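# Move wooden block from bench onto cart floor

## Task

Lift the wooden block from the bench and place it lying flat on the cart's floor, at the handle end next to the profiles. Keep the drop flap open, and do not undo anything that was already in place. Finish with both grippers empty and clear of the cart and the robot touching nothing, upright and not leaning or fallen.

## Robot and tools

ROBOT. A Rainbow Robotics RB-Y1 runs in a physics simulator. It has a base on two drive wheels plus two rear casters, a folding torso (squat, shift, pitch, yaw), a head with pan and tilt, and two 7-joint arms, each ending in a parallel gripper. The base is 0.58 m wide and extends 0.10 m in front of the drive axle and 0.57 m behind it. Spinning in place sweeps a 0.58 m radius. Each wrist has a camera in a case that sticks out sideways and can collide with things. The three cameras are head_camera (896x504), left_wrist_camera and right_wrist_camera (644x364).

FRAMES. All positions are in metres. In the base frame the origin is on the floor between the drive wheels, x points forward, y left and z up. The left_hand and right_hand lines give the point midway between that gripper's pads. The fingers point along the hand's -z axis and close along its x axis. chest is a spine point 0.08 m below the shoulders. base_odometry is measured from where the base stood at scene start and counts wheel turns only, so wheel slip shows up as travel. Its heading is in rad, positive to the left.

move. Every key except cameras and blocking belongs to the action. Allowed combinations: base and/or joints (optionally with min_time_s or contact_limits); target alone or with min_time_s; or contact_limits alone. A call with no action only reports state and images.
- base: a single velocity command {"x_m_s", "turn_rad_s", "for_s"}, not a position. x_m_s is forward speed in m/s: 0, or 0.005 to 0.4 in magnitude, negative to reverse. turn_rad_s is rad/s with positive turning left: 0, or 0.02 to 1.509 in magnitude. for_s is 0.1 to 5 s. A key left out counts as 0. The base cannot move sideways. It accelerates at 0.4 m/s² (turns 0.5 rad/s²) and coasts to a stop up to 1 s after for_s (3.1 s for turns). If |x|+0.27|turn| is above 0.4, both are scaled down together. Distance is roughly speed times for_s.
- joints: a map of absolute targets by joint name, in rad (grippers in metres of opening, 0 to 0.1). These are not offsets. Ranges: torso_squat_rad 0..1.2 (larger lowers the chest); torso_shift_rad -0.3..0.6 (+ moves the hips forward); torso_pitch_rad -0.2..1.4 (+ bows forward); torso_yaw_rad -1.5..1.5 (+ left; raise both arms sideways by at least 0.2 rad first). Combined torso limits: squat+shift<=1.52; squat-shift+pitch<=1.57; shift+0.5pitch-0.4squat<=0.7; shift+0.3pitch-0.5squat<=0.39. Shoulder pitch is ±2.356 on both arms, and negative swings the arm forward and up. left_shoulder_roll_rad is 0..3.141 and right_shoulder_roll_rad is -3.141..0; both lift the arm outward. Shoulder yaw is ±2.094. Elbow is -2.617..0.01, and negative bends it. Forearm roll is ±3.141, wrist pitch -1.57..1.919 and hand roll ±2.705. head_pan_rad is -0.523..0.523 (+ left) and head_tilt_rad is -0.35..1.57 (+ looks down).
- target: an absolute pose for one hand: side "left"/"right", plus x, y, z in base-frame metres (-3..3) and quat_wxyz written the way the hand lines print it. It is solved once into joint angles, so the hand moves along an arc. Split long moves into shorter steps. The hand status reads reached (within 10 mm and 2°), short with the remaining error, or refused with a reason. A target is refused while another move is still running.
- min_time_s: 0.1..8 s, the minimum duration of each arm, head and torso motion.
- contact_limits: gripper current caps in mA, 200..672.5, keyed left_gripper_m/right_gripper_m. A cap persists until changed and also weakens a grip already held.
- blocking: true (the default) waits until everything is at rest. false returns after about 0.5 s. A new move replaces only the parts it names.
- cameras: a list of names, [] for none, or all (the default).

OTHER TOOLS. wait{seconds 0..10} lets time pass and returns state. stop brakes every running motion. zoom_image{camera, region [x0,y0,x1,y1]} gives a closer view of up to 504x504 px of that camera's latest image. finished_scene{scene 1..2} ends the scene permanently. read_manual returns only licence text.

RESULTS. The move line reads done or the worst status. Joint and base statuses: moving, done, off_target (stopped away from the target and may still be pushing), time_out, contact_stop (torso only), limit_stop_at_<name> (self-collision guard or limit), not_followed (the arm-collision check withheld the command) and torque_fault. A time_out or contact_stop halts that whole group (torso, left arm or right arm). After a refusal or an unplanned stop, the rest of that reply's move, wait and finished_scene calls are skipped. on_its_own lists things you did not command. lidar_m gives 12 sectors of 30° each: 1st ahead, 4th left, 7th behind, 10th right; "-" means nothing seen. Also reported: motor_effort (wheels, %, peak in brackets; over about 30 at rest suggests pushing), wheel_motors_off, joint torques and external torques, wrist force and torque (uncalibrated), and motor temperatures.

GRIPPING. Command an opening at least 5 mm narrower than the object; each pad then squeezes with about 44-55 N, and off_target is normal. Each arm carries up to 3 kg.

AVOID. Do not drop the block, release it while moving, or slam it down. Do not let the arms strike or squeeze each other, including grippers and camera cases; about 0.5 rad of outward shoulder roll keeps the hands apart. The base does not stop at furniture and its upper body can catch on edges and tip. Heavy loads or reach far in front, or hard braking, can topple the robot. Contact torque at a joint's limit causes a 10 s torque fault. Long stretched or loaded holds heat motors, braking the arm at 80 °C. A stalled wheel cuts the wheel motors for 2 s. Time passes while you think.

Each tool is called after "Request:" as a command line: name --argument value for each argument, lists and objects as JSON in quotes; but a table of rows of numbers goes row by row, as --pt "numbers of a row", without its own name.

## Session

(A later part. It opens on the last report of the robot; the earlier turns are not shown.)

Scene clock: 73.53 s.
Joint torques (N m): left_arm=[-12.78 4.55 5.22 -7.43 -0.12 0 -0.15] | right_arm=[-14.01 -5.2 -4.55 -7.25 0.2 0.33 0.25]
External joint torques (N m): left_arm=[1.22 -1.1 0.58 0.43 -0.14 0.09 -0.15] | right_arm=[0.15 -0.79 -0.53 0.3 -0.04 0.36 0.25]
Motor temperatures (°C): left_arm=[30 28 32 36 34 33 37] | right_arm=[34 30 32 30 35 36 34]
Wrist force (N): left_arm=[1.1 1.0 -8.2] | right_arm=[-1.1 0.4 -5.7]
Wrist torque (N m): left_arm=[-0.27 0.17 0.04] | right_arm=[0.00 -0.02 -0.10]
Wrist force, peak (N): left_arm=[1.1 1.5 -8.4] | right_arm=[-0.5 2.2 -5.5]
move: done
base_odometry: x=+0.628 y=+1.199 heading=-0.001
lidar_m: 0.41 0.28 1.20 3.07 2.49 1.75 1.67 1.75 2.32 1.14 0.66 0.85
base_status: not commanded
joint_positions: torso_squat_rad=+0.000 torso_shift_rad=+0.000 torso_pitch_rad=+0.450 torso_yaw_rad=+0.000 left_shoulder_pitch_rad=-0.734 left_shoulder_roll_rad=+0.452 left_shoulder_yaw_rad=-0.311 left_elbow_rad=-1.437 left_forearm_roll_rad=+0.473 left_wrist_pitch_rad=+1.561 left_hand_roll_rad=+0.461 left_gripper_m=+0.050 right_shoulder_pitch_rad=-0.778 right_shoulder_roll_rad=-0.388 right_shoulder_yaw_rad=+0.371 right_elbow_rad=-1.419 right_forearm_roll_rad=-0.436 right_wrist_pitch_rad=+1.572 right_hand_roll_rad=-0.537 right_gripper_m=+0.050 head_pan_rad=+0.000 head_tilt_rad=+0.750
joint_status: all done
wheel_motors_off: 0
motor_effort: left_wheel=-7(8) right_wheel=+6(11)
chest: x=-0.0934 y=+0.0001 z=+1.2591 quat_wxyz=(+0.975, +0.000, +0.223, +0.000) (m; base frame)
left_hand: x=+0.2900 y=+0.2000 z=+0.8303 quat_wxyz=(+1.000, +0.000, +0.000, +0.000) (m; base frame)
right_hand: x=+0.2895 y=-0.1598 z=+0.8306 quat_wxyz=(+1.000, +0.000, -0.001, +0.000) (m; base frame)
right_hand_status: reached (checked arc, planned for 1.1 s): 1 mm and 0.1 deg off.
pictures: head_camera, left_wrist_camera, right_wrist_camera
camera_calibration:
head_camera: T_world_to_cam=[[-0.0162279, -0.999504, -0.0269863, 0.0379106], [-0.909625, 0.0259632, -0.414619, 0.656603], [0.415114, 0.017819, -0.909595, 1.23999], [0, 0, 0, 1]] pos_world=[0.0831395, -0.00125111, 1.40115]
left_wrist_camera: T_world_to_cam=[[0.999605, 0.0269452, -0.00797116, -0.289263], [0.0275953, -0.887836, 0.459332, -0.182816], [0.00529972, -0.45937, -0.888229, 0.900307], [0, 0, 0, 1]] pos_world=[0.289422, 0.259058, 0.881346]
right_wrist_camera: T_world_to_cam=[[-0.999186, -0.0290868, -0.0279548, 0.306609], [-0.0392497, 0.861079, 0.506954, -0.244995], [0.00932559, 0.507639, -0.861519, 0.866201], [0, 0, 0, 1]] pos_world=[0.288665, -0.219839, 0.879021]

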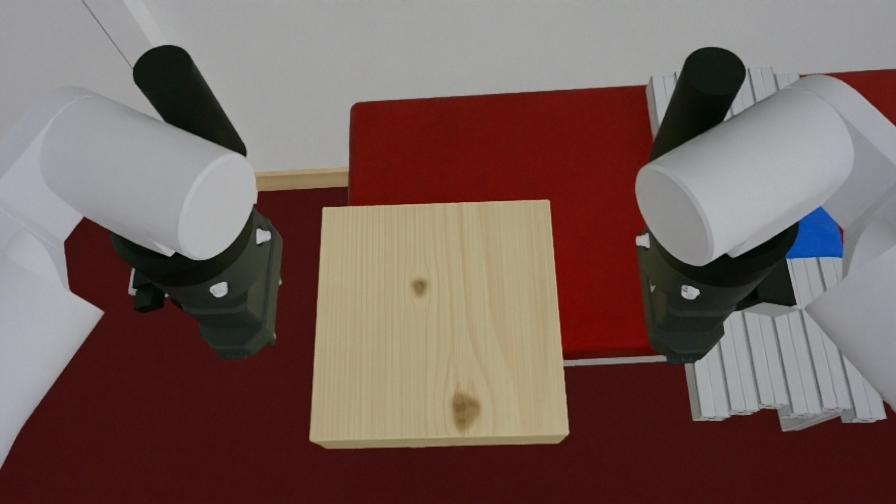

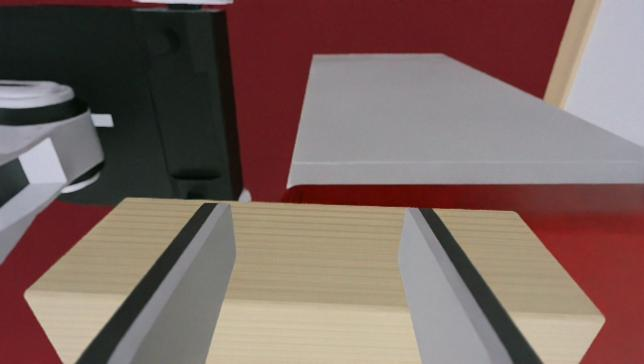

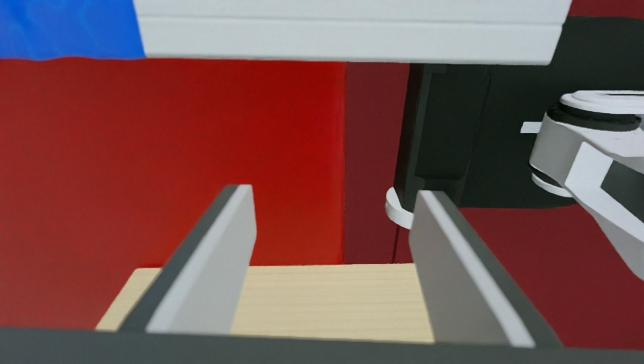

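Request:
move --joints '{"left_gripper_m":0.08,"right_gripper_m":0.08}' --cameras '[]'

Request:
move --target '{"side":"left","x":0.293,"y":0.195,"z":0.782,"quat_wxyz":[1,0,0,0]}' --cameras '[]'

Request:
move --target '{"side":"right","x":0.293,"y":-0.135,"z":0.782,"quat_wxyz":[1,0,0,0]}'

Scene clock: 82.20 s.
Joint torques (N m): left_arm=[-12.73 4.34 5.55 -7.38 0 0.02 -0.22] | right_arm=[-13.94 -5.34 -4.22 -7.53 0.09 0.19 0.27]
External joint torques (N m): left_arm=[1.27 -1.3 0.9 0.48 -0.02 0.1 -0.22] | right_arm=[0.22 -0.93 -0.2 0.01 -0.15 0.22 0.26]
Motor temperatures (°C): left_arm=[31 28 32 36 34 32 37] | right_arm=[34 30 32 30 35 36 34]
Wrist force (N): left_arm=[0.6 0.9 -7.9] | right_arm=[-0.8 1.0 -5.6]
Wrist torque (N m): left_arm=[-0.27 0.17 0.09] | right_arm=[-0.07 0.01 -0.08]
Wrist force, peak (N): left_arm=[0.8 1.4 -8.6] | right_arm=[-1.1 0.5 -6.1]
move: done
base_odometry: x=+0.628 y=+1.199 heading=-0.001
lidar_m: 0.42 0.28 1.20 3.07 2.46 1.76 1.68 1.75 2.32 1.14 0.66 0.85
base_status: not commanded
joint_positions: torso_squat_rad=+0.000 torso_shift_rad=+0.000 torso_pitch_rad=+0.450 torso_yaw_rad=+0.000 left_shoulder_pitch_rad=-0.734 left_shoulder_roll_rad=+0.452 left_shoulder_yaw_rad=-0.311 left_elbow_rad=-1.437 left_forearm_roll_rad=+0.473 left_wrist_pitch_rad=+1.561 left_hand_roll_rad=+0.461 left_gripper_m=+0.080 right_shoulder_pitch_rad=-0.778 right_shoulder_roll_rad=-0.388 right_shoulder_yaw_rad=+0.371 right_elbow_rad=-1.419 right_forearm_roll_rad=-0.436 right_wrist_pitch_rad=+1.572 right_hand_roll_rad=-0.537 right_gripper_m=+0.080 head_pan_rad=+0.000 head_tilt_rad=+0.750
joint_status: all done
wheel_motors_off: 0
motor_effort: left_wheel=-6(7) right_wheel=+5(7)
chest: x=-0.0934 y=+0.0001 z=+1.2591 quat_wxyz=(+0.975, +0.000, +0.223, +0.000) (m; base frame)
left_hand: x=+0.2900 y=+0.2000 z=+0.8303 quat_wxyz=(+1.000, +0.000, +0.000, +0.000) (m; base frame)
right_hand: x=+0.2895 y=-0.1598 z=+0.8306 quat_wxyz=(+1.000, +0.000, -0.001, +0.000) (m; base frame)
pictures: none
No camera images: "cameras" was empty.

Scene clock: 83.17 s.
Joint torques (N m): left_arm=[-13.93 3.81 3.96 -7.02 -0.18 -0.06 -0.06] | right_arm=[-14.48 -5.08 -4.38 -7.7 0.19 0.07 0.28]
External joint torques (N m): left_arm=[0.48 -1.31 0.08 0.62 -0.19 0.03 -0.06] | right_arm=[-0.33 -0.68 -0.36 -0.16 -0.04 0.1 0.28]
Motor temperatures (°C): left_arm=[31 28 32 36 34 32 37] | right_arm=[34 30 32 30 35 36 34]
Wrist force (N): left_arm=[0.8 1.3 -7.4] | right_arm=[-1.1 1.1 -5.1]
Wrist torque (N m): left_arm=[-0.32 0.22 0.05] | right_arm=[-0.07 0.00 -0.08]
Wrist force, peak (N): left_arm=[0.3 1.9 -8.4] | right_arm=[-1.3 1.3 -5.6]
move: done
base_odometry: x=+0.628 y=+1.199 heading=-0.002
lidar_m: 0.41 0.27 1.20 3.06 2.47 1.76 1.68 1.75 2.34 1.14 0.67 0.84
base_status: not commanded
joint_positions: torso_squat_rad=+0.000 torso_shift_rad=+0.000 torso_pitch_rad=+0.450 torso_yaw_rad=+0.000 left_shoulder_pitch_rad=-0.774 left_shoulder_roll_rad=+0.387 left_shoulder_yaw_rad=-0.335 left_elbow_rad=-1.194 left_forearm_roll_rad=+0.437 left_wrist_pitch_rad=+1.381 left_hand_roll_rad=+0.410 left_gripper_m=+0.080 right_shoulder_pitch_rad=-0.778 right_shoulder_roll_rad=-0.388 right_shoulder_yaw_rad=+0.371 right_elbow_rad=-1.418 right_forearm_roll_rad=-0.436 right_wrist_pitch_rad=+1.572 right_hand_roll_rad=-0.537 right_gripper_m=+0.080 head_pan_rad=+0.000 head_tilt_rad=+0.750
joint_status: all done
wheel_motors_off: 0
motor_effort: left_wheel=-6(7) right_wheel=+6(9)
chest: x=-0.0934 y=+0.0001 z=+1.2591 quat_wxyz=(+0.975, +0.000, +0.223, +0.000) (m; base frame)
left_hand: x=+0.2930 y=+0.1950 z=+0.7821 quat_wxyz=(+1.000, +0.000, +0.000, +0.000) (m; base frame)
left_hand_status: reached (checked arc, planned for 0.6 s): 0 mm and 0.0 deg off.
right_hand: x=+0.2894 y=-0.1599 z=+0.8306 quat_wxyz=(+1.000, +0.000, -0.001, +0.000) (m; base frame)
pictures: none
No camera images: "cameras" was empty.

Scene clock: 84.17 s.
Joint torques (N m): left_arm=[-14.03 3.88 4.32 -7.08 -0.14 -0.23 -0.15] | right_arm=[-15.93 -2.47 -2.11 -7.36 0.33 0.16 0.05]
External joint torques (N m): left_arm=[0.38 -1.25 0.45 0.55 -0.15 -0.14 -0.15] | right_arm=[-1.04 0.6 0.98 -0.03 0.1 0.19 0.05]
Motor temperatures (°C): left_arm=[31 28 32 36 34 32 37] | right_arm=[34 30 32 30 35 36 34]
Wrist force (N): left_arm=[0.8 1.1 -7.6] | right_arm=[-0.4 0.8 -5.4]
Wrist torque (N m): left_arm=[-0.30 0.15 0.08] | right_arm=[-0.02 0.07 -0.08]
Wrist force, peak (N): left_arm=[1.2 1.3 -8.4] | right_arm=[-1.0 1.5 -6.2]
move: done
base_odometry: x=+0.628 y=+1.199 heading=-0.002
lidar_m: 0.42 0.26 1.20 3.08 2.48 1.76 1.68 1.75 2.33 1.15 0.68 0.83
base_status: not commanded
joint_positions: torso_squat_rad=+0.000 torso_shift_rad=+0.000 torso_pitch_rad=+0.450 torso_yaw_rad=+0.000 left_shoulder_pitch_rad=-0.774 left_shoulder_roll_rad=+0.387 left_shoulder_yaw_rad=-0.335 left_elbow_rad=-1.194 left_forearm_roll_rad=+0.437 left_wrist_pitch_rad=+1.381 left_hand_roll_rad=+0.410 left_gripper_m=+0.080 right_shoulder_pitch_rad=-0.845 right_shoulder_roll_rad=-0.288 right_shoulder_yaw_rad=+0.413 right_elbow_rad=-1.137 right_forearm_roll_rad=-0.386 right_wrist_pitch_rad=+1.384 right_hand_roll_rad=-0.521 right_gripper_m=+0.080 head_pan_rad=+0.000 head_tilt_rad=+0.750
joint_status: all done
wheel_motors_off: 0
motor_effort: left_wheel=-7(7) right_wheel=+5(9)
chest: x=-0.0934 y=+0.0001 z=+1.2591 quat_wxyz=(+0.975, +0.000, +0.223, +0.000) (m; base frame)
left_hand: x=+0.2930 y=+0.1950 z=+0.7821 quat_wxyz=(+1.000, +0.000, +0.000, +0.000) (m; base frame)
right_hand: x=+0.2928 y=-0.1351 z=+0.7821 quat_wxyz=(+1.000, +0.000, +0.000, +0.000) (m; base frame)
right_hand_status: reached (checked arc, planned for 0.6 s): 0 mm and 0.0 deg off.
pictures: head_camera, left_wrist_camera, right_wrist_camera
camera_calibration:
head_camera: T_world_to_cam=[[-0.0162242, -0.999504, -0.0269847, 0.037908], [-0.909625, 0.0259591, -0.414619, 0.656603], [0.415114, 0.0178191, -0.909595, 1.23999], [0, 0, 0, 1]] pos_world=[0.0831395, -0.00125113, 1.40115]
left_wrist_camera: T_world_to_cam=[[0.999598, 0.0270695, -0.00837664, -0.292203], [0.0278919, -0.887832, 0.459322, -0.165278], [0.00499658, -0.459372, -0.88823, 0.855272], [0, 0, 0, 1]] pos_world=[0.292422, 0.254058, 0.833147]
right_wrist_camera: T_world_to_cam=[[-0.999233, -0.0286787, -0.0266694, 0.308391], [-0.0382434, 0.861244, 0.506751, -0.241724], [0.00843593, 0.507382, -0.86168, 0.812143], [0, 0, 0, 1]] pos_world=[0.292059, -0.195039, 0.830525]

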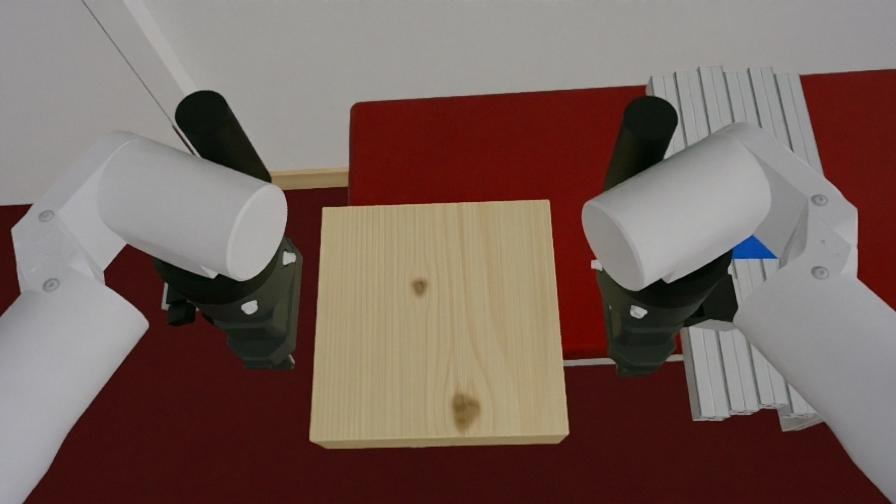

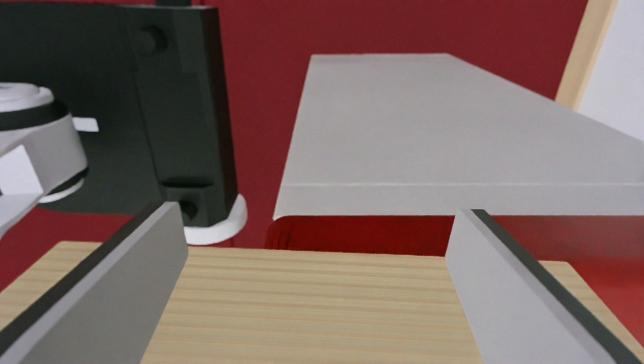

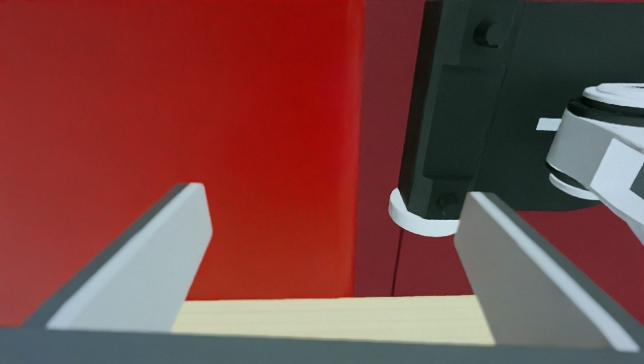

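Request:
move --target '{"side":"left","x":0.293,"y":0.177,"z":0.78,"quat_wxyz":[1,0,0,0]}' --cameras '[]'

Request:
move --target '{"side":"right","x":0.293,"y":-0.09,"z":0.78,"quat_wxyz":[1,0,0,0]}'

Request:
zoom_image --camera "left_wrist_camera" --region '[0, 150, 644, 364]'

Scene clock: 87.90 s.
Joint torques (N m): left_arm=[-13.68 3.56 4.17 -6.65 -0.16 -0.37 0.13] | right_arm=[-16.02 -2.48 -2.26 -7.66 0.31 0.08 0.19]
External joint torques (N m): left_arm=[0.95 -0.77 0.51 1.07 -0.18 -0.28 0.13] | right_arm=[-1.13 0.59 0.83 -0.34 0.07 0.11 0.19]
Motor temperatures (°C): left_arm=[31 28 32 36 34 32 37] | right_arm=[34 30 32 30 35 36 34]
Wrist force (N): left_arm=[1.4 1.3 -7.8] | right_arm=[-1.1 0.5 -5.1]
Wrist torque (N m): left_arm=[-0.34 0.22 0.10] | right_arm=[0.01 -0.02 -0.10]
Wrist force, peak (N): left_arm=[1.2 2.3 -8.3] | right_arm=[-0.7 0.9 -5.8]
move: done
base_odometry: x=+0.628 y=+1.199 heading=-0.002
lidar_m: 0.41 0.27 1.19 3.06 2.48 1.75 1.68 1.74 2.32 1.14 0.66 0.85
base_status: not commanded
joint_positions: torso_squat_rad=+0.000 torso_shift_rad=+0.000 torso_pitch_rad=+0.450 torso_yaw_rad=+0.000 left_shoulder_pitch_rad=-0.792 left_shoulder_roll_rad=+0.354 left_shoulder_yaw_rad=-0.354 left_elbow_rad=-1.178 left_forearm_roll_rad=+0.415 left_wrist_pitch_rad=+1.380 left_hand_roll_rad=+0.438 left_gripper_m=+0.080 right_shoulder_pitch_rad=-0.845 right_shoulder_roll_rad=-0.288 right_shoulder_yaw_rad=+0.413 right_elbow_rad=-1.137 right_forearm_roll_rad=-0.386 right_wrist_pitch_rad=+1.384 right_hand_roll_rad=-0.521 right_gripper_m=+0.080 head_pan_rad=+0.000 head_tilt_rad=+0.750
joint_status: all done
wheel_motors_off: 0
motor_effort: left_wheel=-6(7) right_wheel=+7(8)
chest: x=-0.0934 y=+0.0001 z=+1.2591 quat_wxyz=(+0.975, +0.000, +0.223, +0.000) (m; base frame)
left_hand: x=+0.2928 y=+0.1770 z=+0.7808 quat_wxyz=(+1.000, -0.001, -0.001, +0.000) (m; base frame)
left_hand_status: reached (checked arc, planned for 0.2 s): 1 mm and 0.1 deg off.
right_hand: x=+0.2928 y=-0.1351 z=+0.7821 quat_wxyz=(+1.000, +0.000, +0.000, +0.000) (m; base frame)
pictures: none
No camera images: "cameras" was empty.

Scene clock: 88.87 s.
Joint torques (N m): left_arm=[-13.92 3.31 4.22 -6.94 -0.24 -0.26 0.16] | right_arm=[-16.13 -2.02 -2.21 -7.21 0.4 0.08 0.06]
External joint torques (N m): left_arm=[0.72 -1.02 0.56 0.78 -0.26 -0.17 0.16] | right_arm=[-0.53 -0.79 0.34 0.18 0.16 0.11 0.06]
Motor temperatures (°C): left_arm=[31 28 32 36 34 32 37] | right_arm=[34 30 32 30 35 36 34]
Wrist force (N): left_arm=[0.6 1.4 -7.3] | right_arm=[-0.7 1.1 -5.3]
Wrist torque (N m): left_arm=[-0.31 0.15 0.12] | right_arm=[-0.10 -0.01 -0.10]
Wrist force, peak (N): left_arm=[0.5 1.5 -8.3] | right_arm=[-2.0 0.6 -6.0]
move: done
base_odometry: x=+0.628 y=+1.199 heading=-0.002
lidar_m: 0.42 0.27 1.19 3.07 2.47 1.76 1.68 1.76 2.32 1.14 0.67 0.84
base_status: not commanded
joint_positions: torso_squat_rad=+0.000 torso_shift_rad=+0.000 torso_pitch_rad=+0.450 torso_yaw_rad=+0.000 left_shoulder_pitch_rad=-0.792 left_shoulder_roll_rad=+0.354 left_shoulder_yaw_rad=-0.354 left_elbow_rad=-1.178 left_forearm_roll_rad=+0.415 left_wrist_pitch_rad=+1.380 left_hand_roll_rad=+0.438 left_gripper_m=+0.080 right_shoulder_pitch_rad=-0.913 right_shoulder_roll_rad=-0.193 right_shoulder_yaw_rad=+0.450 right_elbow_rad=-1.039 right_forearm_roll_rad=-0.343 right_wrist_pitch_rad=+1.362 right_hand_roll_rad=-0.584 right_gripper_m=+0.080 head_pan_rad=+0.000 head_tilt_rad=+0.750
joint_status: all done
wheel_motors_off: 0
motor_effort: left_wheel=-6(8) right_wheel=+7(9)
chest: x=-0.0934 y=+0.0001 z=+1.2591 quat_wxyz=(+0.975, +0.000, +0.223, +0.000) (m; base frame)
left_hand: x=+0.2928 y=+0.1771 z=+0.7808 quat_wxyz=(+1.000, +0.000, -0.001, +0.000) (m; base frame)
right_hand: x=+0.2927 y=-0.0899 z=+0.7803 quat_wxyz=(+1.000, +0.000, -0.001, +0.000) (m; base frame)
right_hand_status: reached (checked arc, planned for 0.4 s): 0 mm and 0.1 deg off.
pictures: head_camera, left_wrist_camera, right_wrist_camera
camera_calibration:
head_camera: T_world_to_cam=[[-0.0162242, -0.999504, -0.0269847, 0.037908], [-0.909625, 0.0259591, -0.414619, 0.656603], [0.415114, 0.0178191, -0.909595, 1.23999], [0, 0, 0, 1]] pos_world=[0.0831395, -0.00125113, 1.40115]
left_wrist_camera: T_world_to_cam=[[0.999631, 0.026002, -0.00783408, -0.291738], [0.0266905, -0.887494, 0.460046, -0.180852], [0.00500943, -0.460085, -0.887861, 0.845665], [0, 0, 0, 1]] pos_world=[0.292221, 0.236159, 0.831747]
right_wrist_camera: T_world_to_cam=[[-0.999202, -0.0290708, -0.0273827, 0.309964], [-0.0389482, 0.860938, 0.507217, -0.279887], [0.00882959, 0.507878, -0.861384, 0.787421], [0, 0, 0, 1]] pos_world=[0.291863, -0.149938, 0.828722]

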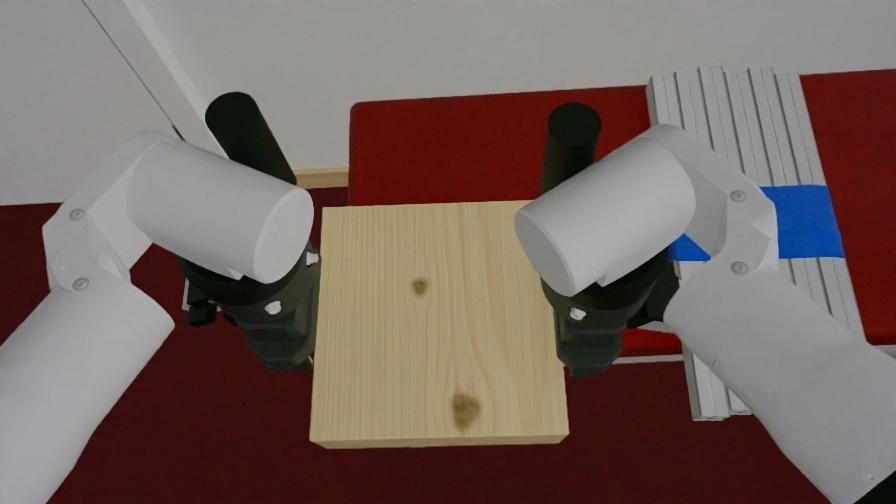

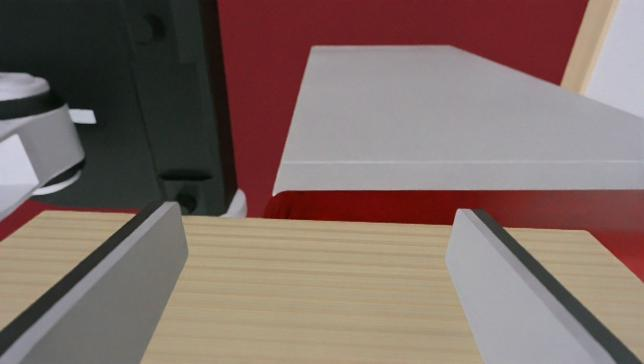

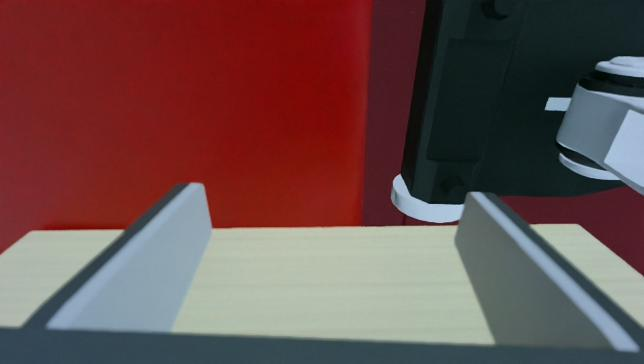

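Region (0, 150, 644, 364) is 644x214 pixels. A region can be at most 504 by 504 pixels.

Request:
move --target '{"side":"left","x":0.291,"y":0.165,"z":0.78,"quat_wxyz":[1,0,0,0]}' --cameras '[]'

Request:
move --target '{"side":"right","x":0.291,"y":-0.075,"z":0.78,"quat_wxyz":[1,0,0,0]}'

Scene clock: 90.87 s.
Joint torques (N m): left_arm=[-14.61 -0.26 2.98 -7.99 1.05 -0.61 0.08] | right_arm=[-16.47 0 -2.14 -8.09 -0.06 -0.21 0.08]
External joint torques (N m): left_arm=[0.08 -4.06 -0.54 -0.22 1.03 -0.53 0.08] | right_arm=[-0.88 1.24 0.41 -0.7 -0.3 -0.18 0.08]
Motor temperatures (°C): left_arm=[31 28 32 36 34 32 37] | right_arm=[34 30 32 30 35 36 34]
Wrist force (N): left_arm=[0.7 5.7 -9.0] | right_arm=[-1.2 -0.6 -5.3]
Wrist torque (N m): left_arm=[-0.31 0.11 0.05] | right_arm=[-0.05 0.02 -0.01]
Wrist force, peak (N): left_arm=[2.6 11.6 -5.5] | right_arm=[-0.6 0.9 -5.8]
move: done
base_odometry: x=+0.628 y=+1.199 heading=-0.001
lidar_m: 0.43 0.27 1.19 3.06 2.47 1.76 1.67 1.74 2.34 1.15 0.67 0.84
base_status: not commanded
joint_positions: torso_squat_rad=+0.000 torso_shift_rad=+0.000 torso_pitch_rad=+0.450 torso_yaw_rad=+0.000 left_shoulder_pitch_rad=-0.799 left_shoulder_roll_rad=+0.333 left_shoulder_yaw_rad=-0.366 left_elbow_rad=-1.175 left_forearm_roll_rad=+0.399 left_wrist_pitch_rad=+1.384 left_hand_roll_rad=+0.461 left_gripper_m=+0.080 right_shoulder_pitch_rad=-0.913 right_shoulder_roll_rad=-0.194 right_shoulder_yaw_rad=+0.450 right_elbow_rad=-1.039 right_forearm_roll_rad=-0.343 right_wrist_pitch_rad=+1.362 right_hand_roll_rad=-0.584 right_gripper_m=+0.080 head_pan_rad=+0.000 head_tilt_rad=+0.750
joint_status: all done
wheel_motors_off: 0
motor_effort: left_wheel=-6(7) right_wheel=+6(8)
chest: x=-0.0934 y=+0.0001 z=+1.2591 quat_wxyz=(+0.975, +0.000, +0.223, +0.000) (m; base frame)
left_hand: x=+0.2911 y=+0.1657 z=+0.7802 quat_wxyz=(+1.000, +0.000, +0.000, +0.000) (m; base frame)
left_hand_status: reached (checked arc, planned for 0.2 s): 1 mm and 0.0 deg off.
right_hand: x=+0.2927 y=-0.0902 z=+0.7802 quat_wxyz=(+1.000, +0.000, +0.000, +0.000) (m; base frame)
pictures: none
No camera images: "cameras" was empty.

Scene clock: 91.67 s.
Joint torques (N m): left_arm=[-19.46 -15.89 2.36 -14.11 7.39 -4.19 1.39] | right_arm=[-21.49 25.83 0.77 -15.85 -7.67 -5.4 -0.95]
External joint torques (N m): left_arm=[-4.79 -19.79 -1.19 -6.37 7.38 -4.11 1.39] | right_arm=[-5.77 26.62 3.18 -8.47 -7.91 -5.38 -0.95]
Motor temperatures (°C): left_arm=[31 28 32 36 34 33 37] | right_arm=[34 30 32 30 35 36 34]
Wrist force (N): left_arm=[-0.7 36.6 -6.3] | right_arm=[-1.7 -43.6 2.6]
Wrist torque (N m): left_arm=[-0.60 0.20 -1.58] | right_arm=[0.86 -0.01 1.11]
Wrist force, peak (N): left_arm=[-0.8 45.2 -6.8] | right_arm=[-0.9 -53.4 4.7]
move: done
base_odometry: x=+0.628 y=+1.199 heading=-0.002
lidar_m: 0.44 0.27 1.19 3.06 2.47 1.76 1.68 1.74 2.31 1.14 0.67 0.84
base_status: not commanded
joint_positions: torso_squat_rad=+0.000 torso_shift_rad=+0.000 torso_pitch_rad=+0.450 torso_yaw_rad=+0.000 left_shoulder_pitch_rad=-0.797 left_shoulder_roll_rad=+0.337 left_shoulder_yaw_rad=-0.366 left_elbow_rad=-1.173 left_forearm_roll_rad=+0.397 left_wrist_pitch_rad=+1.385 left_hand_roll_rad=+0.460 left_gripper_m=+0.080 right_shoulder_pitch_rad=-0.929 right_shoulder_roll_rad=-0.169 right_shoulder_yaw_rad=+0.460 right_elbow_rad=-1.012 right_forearm_roll_rad=-0.327 right_wrist_pitch_rad=+1.360 right_hand_roll_rad=-0.606 right_gripper_m=+0.080 head_pan_rad=+0.000 head_tilt_rad=+0.750
joint_status: all done
wheel_motors_off: 0
motor_effort: left_wheel=-8(9) right_wheel=+9(9)
chest: x=-0.0935 y=+0.0000 z=+1.2592 quat_wxyz=(+0.975, +0.000, +0.223, +0.000) (m; base frame)
left_hand: x=+0.2908 y=+0.1690 z=+0.7797 quat_wxyz=(+1.000, +0.003, +0.000, +0.001) (m; base frame)
right_hand: x=+0.2911 y=-0.0808 z=+0.7795 quat_wxyz=(+1.000, -0.004, +0.000, -0.002) (m; base frame)
right_hand_status: reached (checked arc, planned for 0.2 s): 6 mm and 0.5 deg off.
pictures: head_camera, left_wrist_camera, right_wrist_camera
camera_calibration:
head_camera: T_world_to_cam=[[-0.016445, -0.999501, -0.0269789, 0.0379186], [-0.909529, 0.0261616, -0.414816, 0.65673], [0.415315, 0.0177164, -0.909505, 1.24002], [0, 0, 0, 1]] pos_world=[0.082939, -0.00125026, 1.40125]
left_wrist_camera: T_world_to_cam=[[0.99954, 0.0288022, -0.0095191, -0.288637], [0.0299877, -0.89088, 0.453248, -0.18255], [0.0045742, -0.453325, -0.891333, 0.842834], [0, 0, 0, 1]] pos_world=[0.290123, 0.227761, 0.831239]
right_wrist_camera: T_world_to_cam=[[-0.999328, -0.0257902, -0.0260436, 0.307915], [-0.0353559, 0.865617, 0.499457, -0.282007], [0.00966269, 0.500042, -0.865947, 0.784766], [0, 0, 0, 1]] pos_world=[0.290154, -0.140365, 0.828435]

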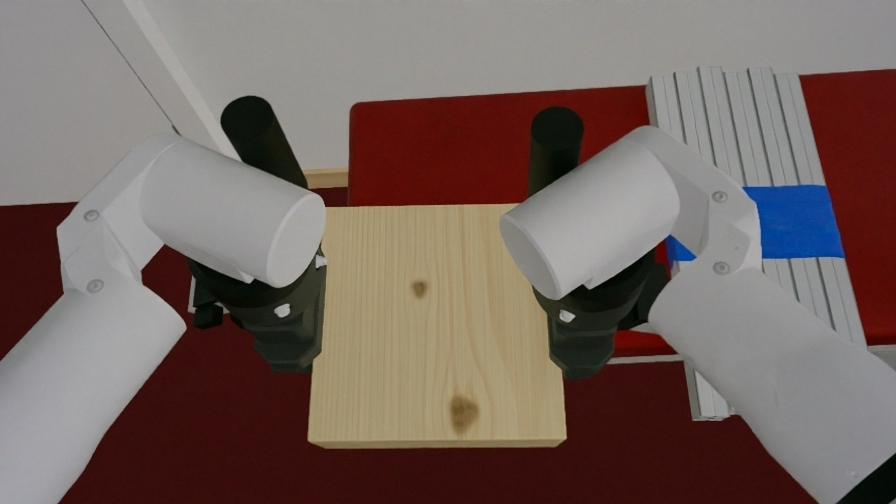

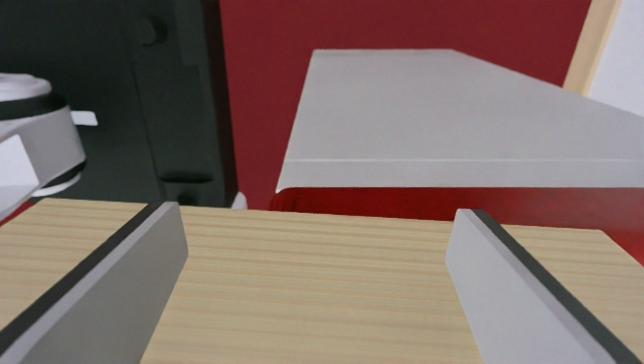

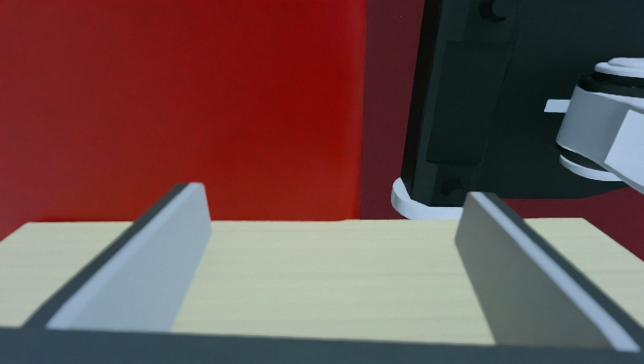

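Request:
move --target '{"side":"right","x":0.291,"y":-0.14,"z":0.79,"quat_wxyz":[1,0,0,0]}' --cameras '[]'

Request:
move --target '{"side":"left","x":0.291,"y":0.22,"z":0.79,"quat_wxyz":[1,0,0,0]}' --cameras '[]'

Request:
move --target '{"side":"right","x":0.25,"y":-0.2,"z":0.93,"quat_wxyz":[1,0,0,0]}' --cameras '[]'

Request:
move --target '{"side":"left","x":0.25,"y":0.25,"z":0.93,"quat_wxyz":[1,0,0,0]}' --cameras '[]'

Request:
move --base '{"turn_rad_s":-0.1,"for_s":1.0}' --cameras '[]'

Request:
move --base '{"x_m_s":-0.3,"for_s":1.433}' --cameras '[]'

Request:
move --base '{"turn_rad_s":0.1,"for_s":1.0}' --joints '{"torso_pitch_rad":0.75,"head_tilt_rad":0.45}' --cameras '[]'

Request:
move --target '{"side":"left","x":0.25,"y":0.15,"z":0.865,"quat_wxyz":[1,0,0,0]}' --cameras '["head_camera"]'

Request:
move --target '{"side":"right","x":0.25,"y":-0.15,"z":0.865,"quat_wxyz":[1,0,0,0]}' --cameras '[]'

Scene clock: 103.47 s.
Joint torques (N m): left_arm=[-16.16 -2.54 2.4 -9.71 1.81 -1.83 0.49] | right_arm=[-14.94 -1.83 -3.89 -8.39 -0.12 0.04 -0.13]
External joint torques (N m): left_arm=[-1.47 -6.35 -1.12 -1.94 1.79 -1.74 0.49] | right_arm=[-0.24 1.44 -0.66 -0.99 -0.35 0.07 -0.13]
Motor temperatures (°C): left_arm=[31 28 32 36 35 33 37] | right_arm=[34 31 32 31 36 37 34]
Wrist force (N): left_arm=[-1.1 9.4 -4.8] | right_arm=[-0.7 1.5 -5.2]
Wrist torque (N m): left_arm=[-0.35 0.23 -0.16] | right_arm=[-0.13 0.03 -0.08]
Wrist force, peak (N): left_arm=[-0.7 37.6 -7.0] | right_arm=[-1.2 -44.1 3.7]
move: done
base_odometry: x=+0.628 y=+1.199 heading=-0.001
lidar_m: 0.44 0.28 1.20 3.06 2.47 1.75 1.68 1.76 2.32 1.15 0.66 0.84
base_status: not commanded
joint_positions: torso_squat_rad=+0.000 torso_shift_rad=+0.000 torso_pitch_rad=+0.450 torso_yaw_rad=+0.000 left_shoulder_pitch_rad=-0.798 left_shoulder_roll_rad=+0.333 left_shoulder_yaw_rad=-0.366 left_elbow_rad=-1.174 left_forearm_roll_rad=+0.399 left_wrist_pitch_rad=+1.384 left_hand_roll_rad=+0.460 left_gripper_m=+0.080 right_shoulder_pitch_rad=-0.828 right_shoulder_roll_rad=-0.304 right_shoulder_yaw_rad=+0.403 right_elbow_rad=-1.193 right_forearm_roll_rad=-0.388 right_wrist_pitch_rad=+1.423 right_hand_roll_rad=-0.520 right_gripper_m=+0.080 head_pan_rad=+0.000 head_tilt_rad=+0.750
joint_status: all done
wheel_motors_off: 0
motor_effort: left_wheel=-4(8) right_wheel=+5(9)
chest: x=-0.0935 y=+0.0002 z=+1.2591 quat_wxyz=(+0.975, +0.000, +0.223, +0.000) (m; base frame)
left_hand: x=+0.2908 y=+0.1664 z=+0.7801 quat_wxyz=(+1.000, +0.001, +0.000, +0.000) (m; base frame)
right_hand: x=+0.2910 y=-0.1401 z=+0.7899 quat_wxyz=(+1.000, -0.001, +0.001, +0.000) (m; base frame)
right_hand_status: reached (checked arc, planned for 0.5 s): 0 mm and 0.2 deg off.
pictures: none
No camera images: "cameras" was empty.

Scene clock: 104.17 s.
Joint torques (N m): left_arm=[-13.4 4.02 4.95 -7.87 0.26 -0.34 -0.03] | right_arm=[-15.04 -1.85 -4.14 -8.18 -0.03 -0.12 -0.13]
External joint torques (N m): left_arm=[0.55 -2.17 0.68 -0.29 0.24 -0.25 -0.03] | right_arm=[-0.35 1.41 -0.91 -0.78 -0.27 -0.1 -0.13]
Motor temperatures (°C): left_arm=[31 28 32 36 35 33 37] | right_arm=[34 31 32 31 36 37 34]
Wrist force (N): left_arm=[1.7 0.7 -7.4] | right_arm=[-0.7 1.2 -6.0]
Wrist torque (N m): left_arm=[-0.25 0.29 0.09] | right_arm=[-0.10 0.03 -0.10]
Wrist force, peak (N): left_arm=[-0.8 10.2 -5.7] | right_arm=[-0.7 1.2 -6.0]
move: done
base_odometry: x=+0.628 y=+1.199 heading=-0.001
lidar_m: 0.43 0.27 1.19 3.06 2.48 1.78 1.67 1.76 2.34 1.14 0.66 0.83
base_status: not commanded
joint_positions: torso_squat_rad=+0.000 torso_shift_rad=+0.000 torso_pitch_rad=+0.450 torso_yaw_rad=+0.000 left_shoulder_pitch_rad=-0.738 left_shoulder_roll_rad=+0.439 left_shoulder_yaw_rad=-0.303 left_elbow_rad=-1.250 left_forearm_roll_rad=+0.468 left_wrist_pitch_rad=+1.405 left_hand_roll_rad=+0.375 left_gripper_m=+0.080 right_shoulder_pitch_rad=-0.828 right_shoulder_roll_rad=-0.304 right_shoulder_yaw_rad=+0.403 right_elbow_rad=-1.193 right_forearm_roll_rad=-0.388 right_wrist_pitch_rad=+1.423 right_hand_roll_rad=-0.520 right_gripper_m=+0.080 head_pan_rad=+0.000 head_tilt_rad=+0.750
joint_status: all done
wheel_motors_off: 0
motor_effort: left_wheel=-5(6) right_wheel=+4(8)
chest: x=-0.0935 y=+0.0001 z=+1.2591 quat_wxyz=(+0.975, +0.000, +0.223, +0.000) (m; base frame)
left_hand: x=+0.2911 y=+0.2201 z=+0.7900 quat_wxyz=(+1.000, +0.000, +0.000, +0.000) (m; base frame)
left_hand_status: reached (checked arc, planned for 0.4 s): 0 mm and 0.0 deg off.
right_hand: x=+0.2910 y=-0.1401 z=+0.7899 quat_wxyz=(+1.000, -0.001, +0.001, +0.000) (m; base frame)
pictures: none
No camera images: "cameras" was empty.

Scene clock: 105.63 s.
Joint torques (N m): left_arm=[-13.49 4.67 4.94 -7.32 0.09 -0.24 -0.11] | right_arm=[-11.19 -6.59 -6.13 -7.74 0.01 0 -0.09]
External joint torques (N m): left_arm=[0.46 -1.56 0.68 0.26 0.08 -0.15 -0.11] | right_arm=[0.62 -0.13 -0.96 -0.77 -0.22 0.02 -0.09]
Motor temperatures (°C): left_arm=[31 28 32 36 35 33 37] | right_arm=[34 31 32 31 36 37 34]
Wrist force (N): left_arm=[1.1 0.9 -7.9] | right_arm=[-0.8 1.2 -5.1]
Wrist torque (N m): left_arm=[-0.23 0.23 0.09] | right_arm=[-0.09 0.02 -0.07]
Wrist force, peak (N): left_arm=[1.5 0.6 -8.4] | right_arm=[-0.4 1.1 -6.5]
move: done
base_odometry: x=+0.628 y=+1.199 heading=-0.001
lidar_m: 0.41 0.27 1.19 3.06 2.47 1.76 1.67 1.74 2.33 1.15 0.66 0.83
base_status: not commanded
joint_positions: torso_squat_rad=+0.000 torso_shift_rad=+0.000 torso_pitch_rad=+0.450 torso_yaw_rad=+0.000 left_shoulder_pitch_rad=-0.738 left_shoulder_roll_rad=+0.439 left_shoulder_yaw_rad=-0.303 left_elbow_rad=-1.250 left_forearm_roll_rad=+0.468 left_wrist_pitch_rad=+1.405 left_hand_roll_rad=+0.375 left_gripper_m=+0.080 right_shoulder_pitch_rad=-0.657 right_shoulder_roll_rad=-0.560 right_shoulder_yaw_rad=+0.258 right_elbow_rad=-1.935 right_forearm_roll_rad=-0.592 right_wrist_pitch_rad=+1.917 right_hand_roll_rad=-0.636 right_gripper_m=+0.080 head_pan_rad=+0.000 head_tilt_rad=+0.750
joint_status: all done
wheel_motors_off: 0
motor_effort: left_wheel=-6(7) right_wheel=+6(8)
chest: x=-0.0935 y=+0.0001 z=+1.2591 quat_wxyz=(+0.975, +0.000, +0.223, +0.000) (m; base frame)
left_hand: x=+0.2912 y=+0.2199 z=+0.7900 quat_wxyz=(+1.000, +0.000, +0.000, +0.000) (m; base frame)
right_hand: x=+0.2500 y=-0.2000 z=+0.9300 quat_wxyz=(+1.000, +0.000, +0.000, +0.000) (m; base frame)
right_hand_status: reached (checked arc, planned for 1.1 s): 0 mm and 0.0 deg off.
pictures: none
No camera images: "cameras" was empty.

Scene clock: 107.13 s.
Joint torques (N m): left_arm=[-10.56 6.18 7.42 -6.79 0.11 -0.62 0.25] | right_arm=[-11.54 -6.67 -6.13 -7.56 0.04 -0.12 -0.21]
External joint torques (N m): left_arm=[0.73 -1.97 1.4 0.28 0.09 -0.54 0.25] | right_arm=[0.26 -0.21 -0.96 -0.59 -0.18 -0.1 -0.22]
Motor temperatures (°C): left_arm=[31 28 32 36 35 33 37] | right_arm=[34 31 32 31 36 37 34]
Wrist force (N): left_arm=[1.4 1.2 -7.5] | right_arm=[-0.6 1.8 -5.4]
Wrist torque (N m): left_arm=[-0.26 0.20 0.08] | right_arm=[-0.18 0.04 -0.10]
Wrist force, peak (N): left_arm=[1.3 0.9 -8.6] | right_arm=[-0.8 1.8 -5.8]
move: done
base_odometry: x=+0.628 y=+1.199 heading=-0.002
lidar_m: 0.44 0.27 1.19 3.06 2.48 1.76 1.67 1.75 2.34 1.15 0.67 0.85
base_status: not commanded
joint_positions: torso_squat_rad=+0.000 torso_shift_rad=+0.000 torso_pitch_rad=+0.450 torso_yaw_rad=+0.000 left_shoulder_pitch_rad=-0.585 left_shoulder_roll_rad=+0.647 left_shoulder_yaw_rad=-0.157 left_elbow_rad=-1.929 left_forearm_roll_rad=+0.654 left_wrist_pitch_rad=+1.875 left_hand_roll_rad=+0.533 left_gripper_m=+0.080 right_shoulder_pitch_rad=-0.657 right_shoulder_roll_rad=-0.560 right_shoulder_yaw_rad=+0.258 right_elbow_rad=-1.935 right_forearm_roll_rad=-0.592 right_wrist_pitch_rad=+1.917 right_hand_roll_rad=-0.636 right_gripper_m=+0.080 head_pan_rad=+0.000 head_tilt_rad=+0.750
joint_status: all done
wheel_motors_off: 0
motor_effort: left_wheel=-6(7) right_wheel=+6(8)
chest: x=-0.0934 y=+0.0001 z=+1.2591 quat_wxyz=(+0.975, +0.000, +0.223, +0.000) (m; base frame)
left_hand: x=+0.2503 y=+0.2502 z=+0.9294 quat_wxyz=(+1.000, +0.001, +0.000, +0.000) (m; base frame)
left_hand_status: reached (checked arc, planned for 1.0 s): 1 mm and 0.1 deg off.
right_hand: x=+0.2500 y=-0.2000 z=+0.9299 quat_wxyz=(+1.000, +0.000, +0.000, +0.000) (m; base frame)
pictures: none
No camera images: "cameras" was empty.

Scene clock: 108.70 s.
Joint torques (N m): left_arm=[-10.43 6.16 7.28 -6.88 0.01 -0.54 0.1] | right_arm=[-11.11 -6.5 -5.91 -7.5 0.1 0.01 -0.12]
External joint torques (N m): left_arm=[0.86 -1.99 1.26 0.2 0 -0.46 0.1] | right_arm=[0.7 -0.04 -0.74 -0.53 -0.12 0.04 -0.12]
Motor temperatures (°C): left_arm=[31 28 32 36 35 33 37] | right_arm=[34 31 32 31 36 37 34]
Wrist force (N): left_arm=[1.3 1.1 -8.0] | right_arm=[-0.7 1.4 -5.5]
Wrist torque (N m): left_arm=[-0.28 0.22 0.06] | right_arm=[-0.16 0.00 -0.10]
Wrist force, peak (N): left_arm=[1.3 1.1 -8.0] | right_arm=[-0.9 1.4 -6.0]
move: done
base_odometry: x=+0.628 y=+1.199 heading=-0.101
lidar_m: 0.88 0.28 1.09 2.34 2.80 1.83 1.68 1.72 2.14 1.10 0.67 0.78
base_status: done (sent for 1 of 1 s)
joint_positions: torso_squat_rad=+0.000 torso_shift_rad=+0.000 torso_pitch_rad=+0.450 torso_yaw_rad=+0.000 left_shoulder_pitch_rad=-0.585 left_shoulder_roll_rad=+0.647 left_shoulder_yaw_rad=-0.157 left_elbow_rad=-1.929 left_forearm_roll_rad=+0.654 left_wrist_pitch_rad=+1.875 left_hand_roll_rad=+0.533 left_gripper_m=+0.080 right_shoulder_pitch_rad=-0.657 right_shoulder_roll_rad=-0.560 right_shoulder_yaw_rad=+0.258 right_elbow_rad=-1.935 right_forearm_roll_rad=-0.592 right_wrist_pitch_rad=+1.917 right_hand_roll_rad=-0.636 right_gripper_m=+0.080 head_pan_rad=+0.000 head_tilt_rad=+0.750
joint_status: not commanded
wheel_motors_off: 0
motor_effort: left_wheel=+3(45) right_wheel=-20(46)
chest: x=-0.0934 y=+0.0001 z=+1.2591 quat_wxyz=(+0.975, +0.000, +0.223, +0.000) (m; base frame)
left_hand: x=+0.2503 y=+0.2502 z=+0.9294 quat_wxyz=(+1.000, +0.001, +0.000, +0.000) (m; base frame)
right_hand: x=+0.2500 y=-0.2000 z=+0.9299 quat_wxyz=(+1.000, +0.000, +0.000, +0.000) (m; base frame)
pictures: none
No camera images: "cameras" was empty.

Scene clock: 111.33 s.
Joint torques (N m): left_arm=[-10.7 6.39 7.33 -6.96 -0.04 -0.41 0.1] | right_arm=[-11.99 -6.26 -6.1 -7.54 -0.01 0.02 -0.23]
External joint torques (N m): left_arm=[0.59 -1.75 1.31 0.12 -0.06 -0.33 0.1] | right_arm=[-0.19 0.2 -0.92 -0.58 -0.23 0.04 -0.23]
Motor temperatures (°C): left_arm=[31 28 32 36 35 33 37] | right_arm=[34 31 32 31 36 37 34]
Wrist force (N): left_arm=[1.2 0.5 -7.3] | right_arm=[-1.1 1.2 -5.1]
Wrist torque (N m): left_arm=[-0.20 0.28 0.13] | right_arm=[-0.10 -0.04 -0.05]
Wrist force, peak (N): left_arm=[2.1 1.1 -8.4] | right_arm=[-0.8 2.0 -6.0]
move: done
base_odometry: x=+0.200 y=+1.242 heading=-0.102
lidar_m: 0.70 1.33 1.63 3.44 2.08 1.36 1.26 1.28 1.60 3.30 1.25 0.96
base_status: done (sent for 1.43 of 1.43 s)
joint_positions: torso_squat_rad=+0.000 torso_shift_rad=+0.000 torso_pitch_rad=+0.450 torso_yaw_rad=+0.000 left_shoulder_pitch_rad=-0.585 left_shoulder_roll_rad=+0.647 left_shoulder_yaw_rad=-0.157 left_elbow_rad=-1.929 left_forearm_roll_rad=+0.654 left_wrist_pitch_rad=+1.875 left_hand_roll_rad=+0.533 left_gripper_m=+0.080 right_shoulder_pitch_rad=-0.656 right_shoulder_roll_rad=-0.560 right_shoulder_yaw_rad=+0.258 right_elbow_rad=-1.935 right_forearm_roll_rad=-0.592 right_wrist_pitch_rad=+1.917 right_hand_roll_rad=-0.636 right_gripper_m=+0.080 head_pan_rad=+0.000 head_tilt_rad=+0.750
joint_status: not commanded
wheel_motors_off: 0
motor_effort: left_wheel=-10(33) right_wheel=+11(46)
chest: x=-0.0935 y=+0.0001 z=+1.2591 quat_wxyz=(+0.975, +0.000, +0.223, +0.000) (m; base frame)
left_hand: x=+0.2502 y=+0.2502 z=+0.9294 quat_wxyz=(+1.000, +0.001, +0.000, +0.000) (m; base frame)
right_hand: x=+0.2500 y=-0.2000 z=+0.9299 quat_wxyz=(+1.000, +0.000, +0.000, +0.000) (m; base frame)
pictures: none
No camera images: "cameras" was empty.

Scene clock: 113.17 s.
Joint torques (N m): left_arm=[-5.76 5.3 5.54 -7.09 0.3 0.17 0.09] | right_arm=[-6.42 -5.38 -4.65 -7.72 -0.19 0.47 -0.12]
External joint torques (N m): left_arm=[0.3 -1.82 0.84 0.24 -0.01 -0.27 0.07] | right_arm=[0.21 0.03 -0.87 -0.45 -0.11 0.04 -0.11]
Motor temperatures (°C): left_arm=[31 28 32 36 34 33 37] | right_arm=[34 31 32 31 36 37 34]
Wrist force (N): left_arm=[2.8 1.3 -7.1] | right_arm=[1.5 1.6 -4.8]
Wrist torque (N m): left_arm=[-0.30 0.30 0.04] | right_arm=[-0.13 0.18 -0.05]
Wrist force, peak (N): left_arm=[2.7 0.4 -8.3] | right_arm=[1.0 1.8 -5.7]
move: done
base_odometry: x=+0.200 y=+1.242 heading=-0.003
lidar_m: 0.69 1.34 1.77 4.36 1.86 1.31 1.25 1.30 1.73 2.34 1.27 0.96
base_status: done (sent for 1 of 1 s)
joint_positions: torso_squat_rad=+0.000 torso_shift_rad=+0.000 torso_pitch_rad=+0.750 torso_yaw_rad=+0.000 left_shoulder_pitch_rad=-0.585 left_shoulder_roll_rad=+0.647 left_shoulder_yaw_rad=-0.157 left_elbow_rad=-1.929 left_forearm_roll_rad=+0.654 left_wrist_pitch_rad=+1.875 left_hand_roll_rad=+0.533 left_gripper_m=+0.080 right_shoulder_pitch_rad=-0.656 right_shoulder_roll_rad=-0.560 right_shoulder_yaw_rad=+0.258 right_elbow_rad=-1.935 right_forearm_roll_rad=-0.592 right_wrist_pitch_rad=+1.917 right_hand_roll_rad=-0.636 right_gripper_m=+0.080 head_pan_rad=+0.000 head_tilt_rad=+0.450
joint_status: all done
wheel_motors_off: 0
motor_effort: left_wheel=-7(33) right_wheel=+23(36)
chest: x=-0.0171 y=+0.0001 z=+1.2069 quat_wxyz=(+0.931, +0.000, +0.366, +0.000) (m; base frame)
left_hand: x=+0.2138 y=+0.2502 z=+0.7903 quat_wxyz=(+0.989, +0.001, +0.150, -0.001) (m; base frame)
right_hand: x=+0.2137 y=-0.2000 z=+0.7909 quat_wxyz=(+0.989, +0.000, +0.150, +0.000) (m; base frame)
pictures: none
No camera images: "cameras" was empty.

Scene clock: 114.17 s.
Joint torques (N m): left_arm=[-7.16 4 5.41 -6.69 -0.23 0.05 -0.28] | right_arm=[-6.71 -5.16 -4.79 -7.66 -0.13 0.45 -0.16]
External joint torques (N m): left_arm=[0.96 -0.41 0.63 0.67 -0.26 0.11 -0.28] | right_arm=[-0.08 0.25 -1 -0.39 -0.05 0.01 -0.14]
Motor temperatures (°C): left_arm=[31 28 32 36 34 33 37] | right_arm=[34 31 32 31 36 37 34]
Wrist force (N): left_arm=[0.9 1.0 -7.1] | right_arm=[1.8 1.0 -4.9]
Wrist torque (N m): left_arm=[-0.26 0.16 0.06] | right_arm=[-0.08 0.20 -0.03]
Wrist force, peak (N): left_arm=[2.4 0.7 -8.2] | right_arm=[1.2 1.6 -5.4]
move: done
base_odometry: x=+0.200 y=+1.242 heading=-0.003
lidar_m: 0.69 1.33 1.79 4.37 1.86 1.32 1.25 1.31 1.74 2.34 1.26 0.96
base_status: not commanded
joint_positions: torso_squat_rad=+0.000 torso_shift_rad=+0.000 torso_pitch_rad=+0.750 torso_yaw_rad=+0.000 left_shoulder_pitch_rad=-0.798 left_shoulder_roll_rad=+0.705 left_shoulder_yaw_rad=-0.470 left_elbow_rad=-2.276 left_forearm_roll_rad=+0.583 left_wrist_pitch_rad=+1.919 left_hand_roll_rad=+1.018 left_gripper_m=+0.080 right_shoulder_pitch_rad=-0.656 right_shoulder_roll_rad=-0.560 right_shoulder_yaw_rad=+0.258 right_elbow_rad=-1.935 right_forearm_roll_rad=-0.592 right_wrist_pitch_rad=+1.917 right_hand_roll_rad=-0.636 right_gripper_m=+0.080 head_pan_rad=+0.000 head_tilt_rad=+0.450
joint_status: all done
wheel_motors_off: 0
motor_effort: left_wheel=-8(8) right_wheel=+21(23)
chest: x=-0.0171 y=+0.0001 z=+1.2069 quat_wxyz=(+0.931, +0.000, +0.366, +0.000) (m; base frame)
left_hand: x=+0.2500 y=+0.1507 z=+0.8650 quat_wxyz=(+1.000, -0.001, -0.002, +0.000) (m; base frame)
left_hand_status: reached (checked arc, planned for 0.7 s): 1 mm and 0.2 deg off.
right_hand: x=+0.2137 y=-0.2000 z=+0.7909 quat_wxyz=(+0.989, +0.000, +0.150, +0.000) (m; base frame)
pictures: head_camera
camera_calibration:
head_camera: T_world_to_cam=[[-0.0163194, -0.999502, -0.0270263, 0.0374953], [-0.909624, 0.026063, -0.414615, 0.729675], [0.415113, 0.0178175, -0.909596, 1.10621], [0, 0, 0, 1]] pos_world=[0.205139, -0.00125081, 1.30975]

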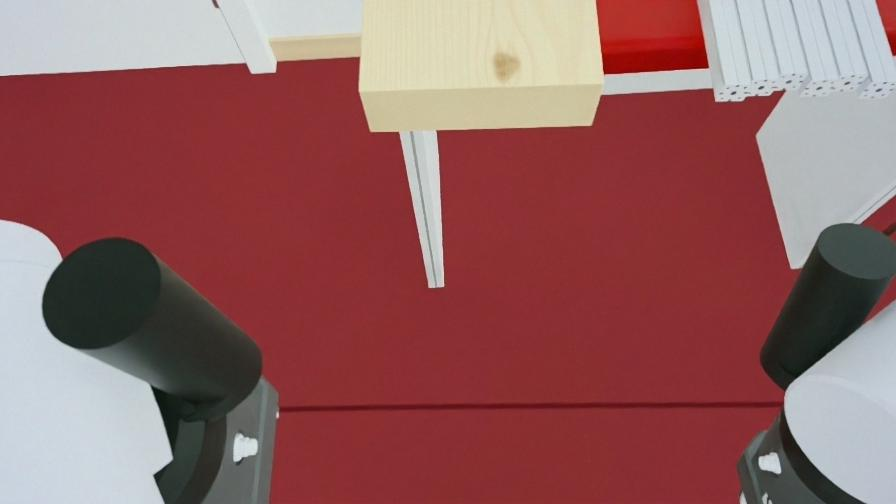

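Scene clock: 115.17 s.
Joint torques (N m): left_arm=[-7.04 3.39 5.13 -6.94 -0.24 -0.17 -0.33] | right_arm=[-8.7 -6.01 -4.26 -7.28 0.05 0.19 0.29]
External joint torques (N m): left_arm=[1.08 -1.01 0.35 0.42 -0.27 -0.1 -0.33] | right_arm=[-0.7 -1 0.45 -0.31 -0.16 0.21 0.29]
Motor temperatures (°C): left_arm=[31 28 32 36 34 33 37] | right_arm=[34 30 32 31 36 37 34]
Wrist force (N): left_arm=[1.3 0.6 -8.0] | right_arm=[-1.0 1.1 -5.5]
Wrist torque (N m): left_arm=[-0.17 0.23 0.11] | right_arm=[-0.09 -0.01 -0.07]
Wrist force, peak (N): left_arm=[1.4 2.2 -8.5] | right_arm=[1.7 1.9 -5.8]
move: done
base_odometry: x=+0.200 y=+1.242 heading=-0.003
lidar_m: 0.69 1.34 1.79 4.37 1.85 1.30 1.25 1.29 1.75 2.35 1.27 0.96
base_status: not commanded
joint_positions: torso_squat_rad=+0.000 torso_shift_rad=+0.000 torso_pitch_rad=+0.750 torso_yaw_rad=+0.000 left_shoulder_pitch_rad=-0.798 left_shoulder_roll_rad=+0.706 left_shoulder_yaw_rad=-0.470 left_elbow_rad=-2.276 left_forearm_roll_rad=+0.583 left_wrist_pitch_rad=+1.919 left_hand_roll_rad=+1.018 left_gripper_m=+0.080 right_shoulder_pitch_rad=-0.804 right_shoulder_roll_rad=-0.709 right_shoulder_yaw_rad=+0.476 right_elbow_rad=-2.273 right_forearm_roll_rad=-0.588 right_wrist_pitch_rad=+1.919 right_hand_roll_rad=-1.024 right_gripper_m=+0.080 head_pan_rad=+0.000 head_tilt_rad=+0.450
joint_status: all done
wheel_motors_off: 0
motor_effort: left_wheel=-7(8) right_wheel=+21(25)
chest: x=-0.0171 y=+0.0001 z=+1.2069 quat_wxyz=(+0.931, +0.000, +0.366, +0.000) (m; base frame)
left_hand: x=+0.2500 y=+0.1508 z=+0.8650 quat_wxyz=(+1.000, -0.001, -0.002, +0.000) (m; base frame)
right_hand: x=+0.2500 y=-0.1501 z=+0.8650 quat_wxyz=(+1.000, +0.000, +0.000, +0.000) (m; base frame)
right_hand_status: reached (checked arc, planned for 0.7 s): 0 mm and 0.1 deg off.
pictures: none
No camera images: "cameras" was empty.


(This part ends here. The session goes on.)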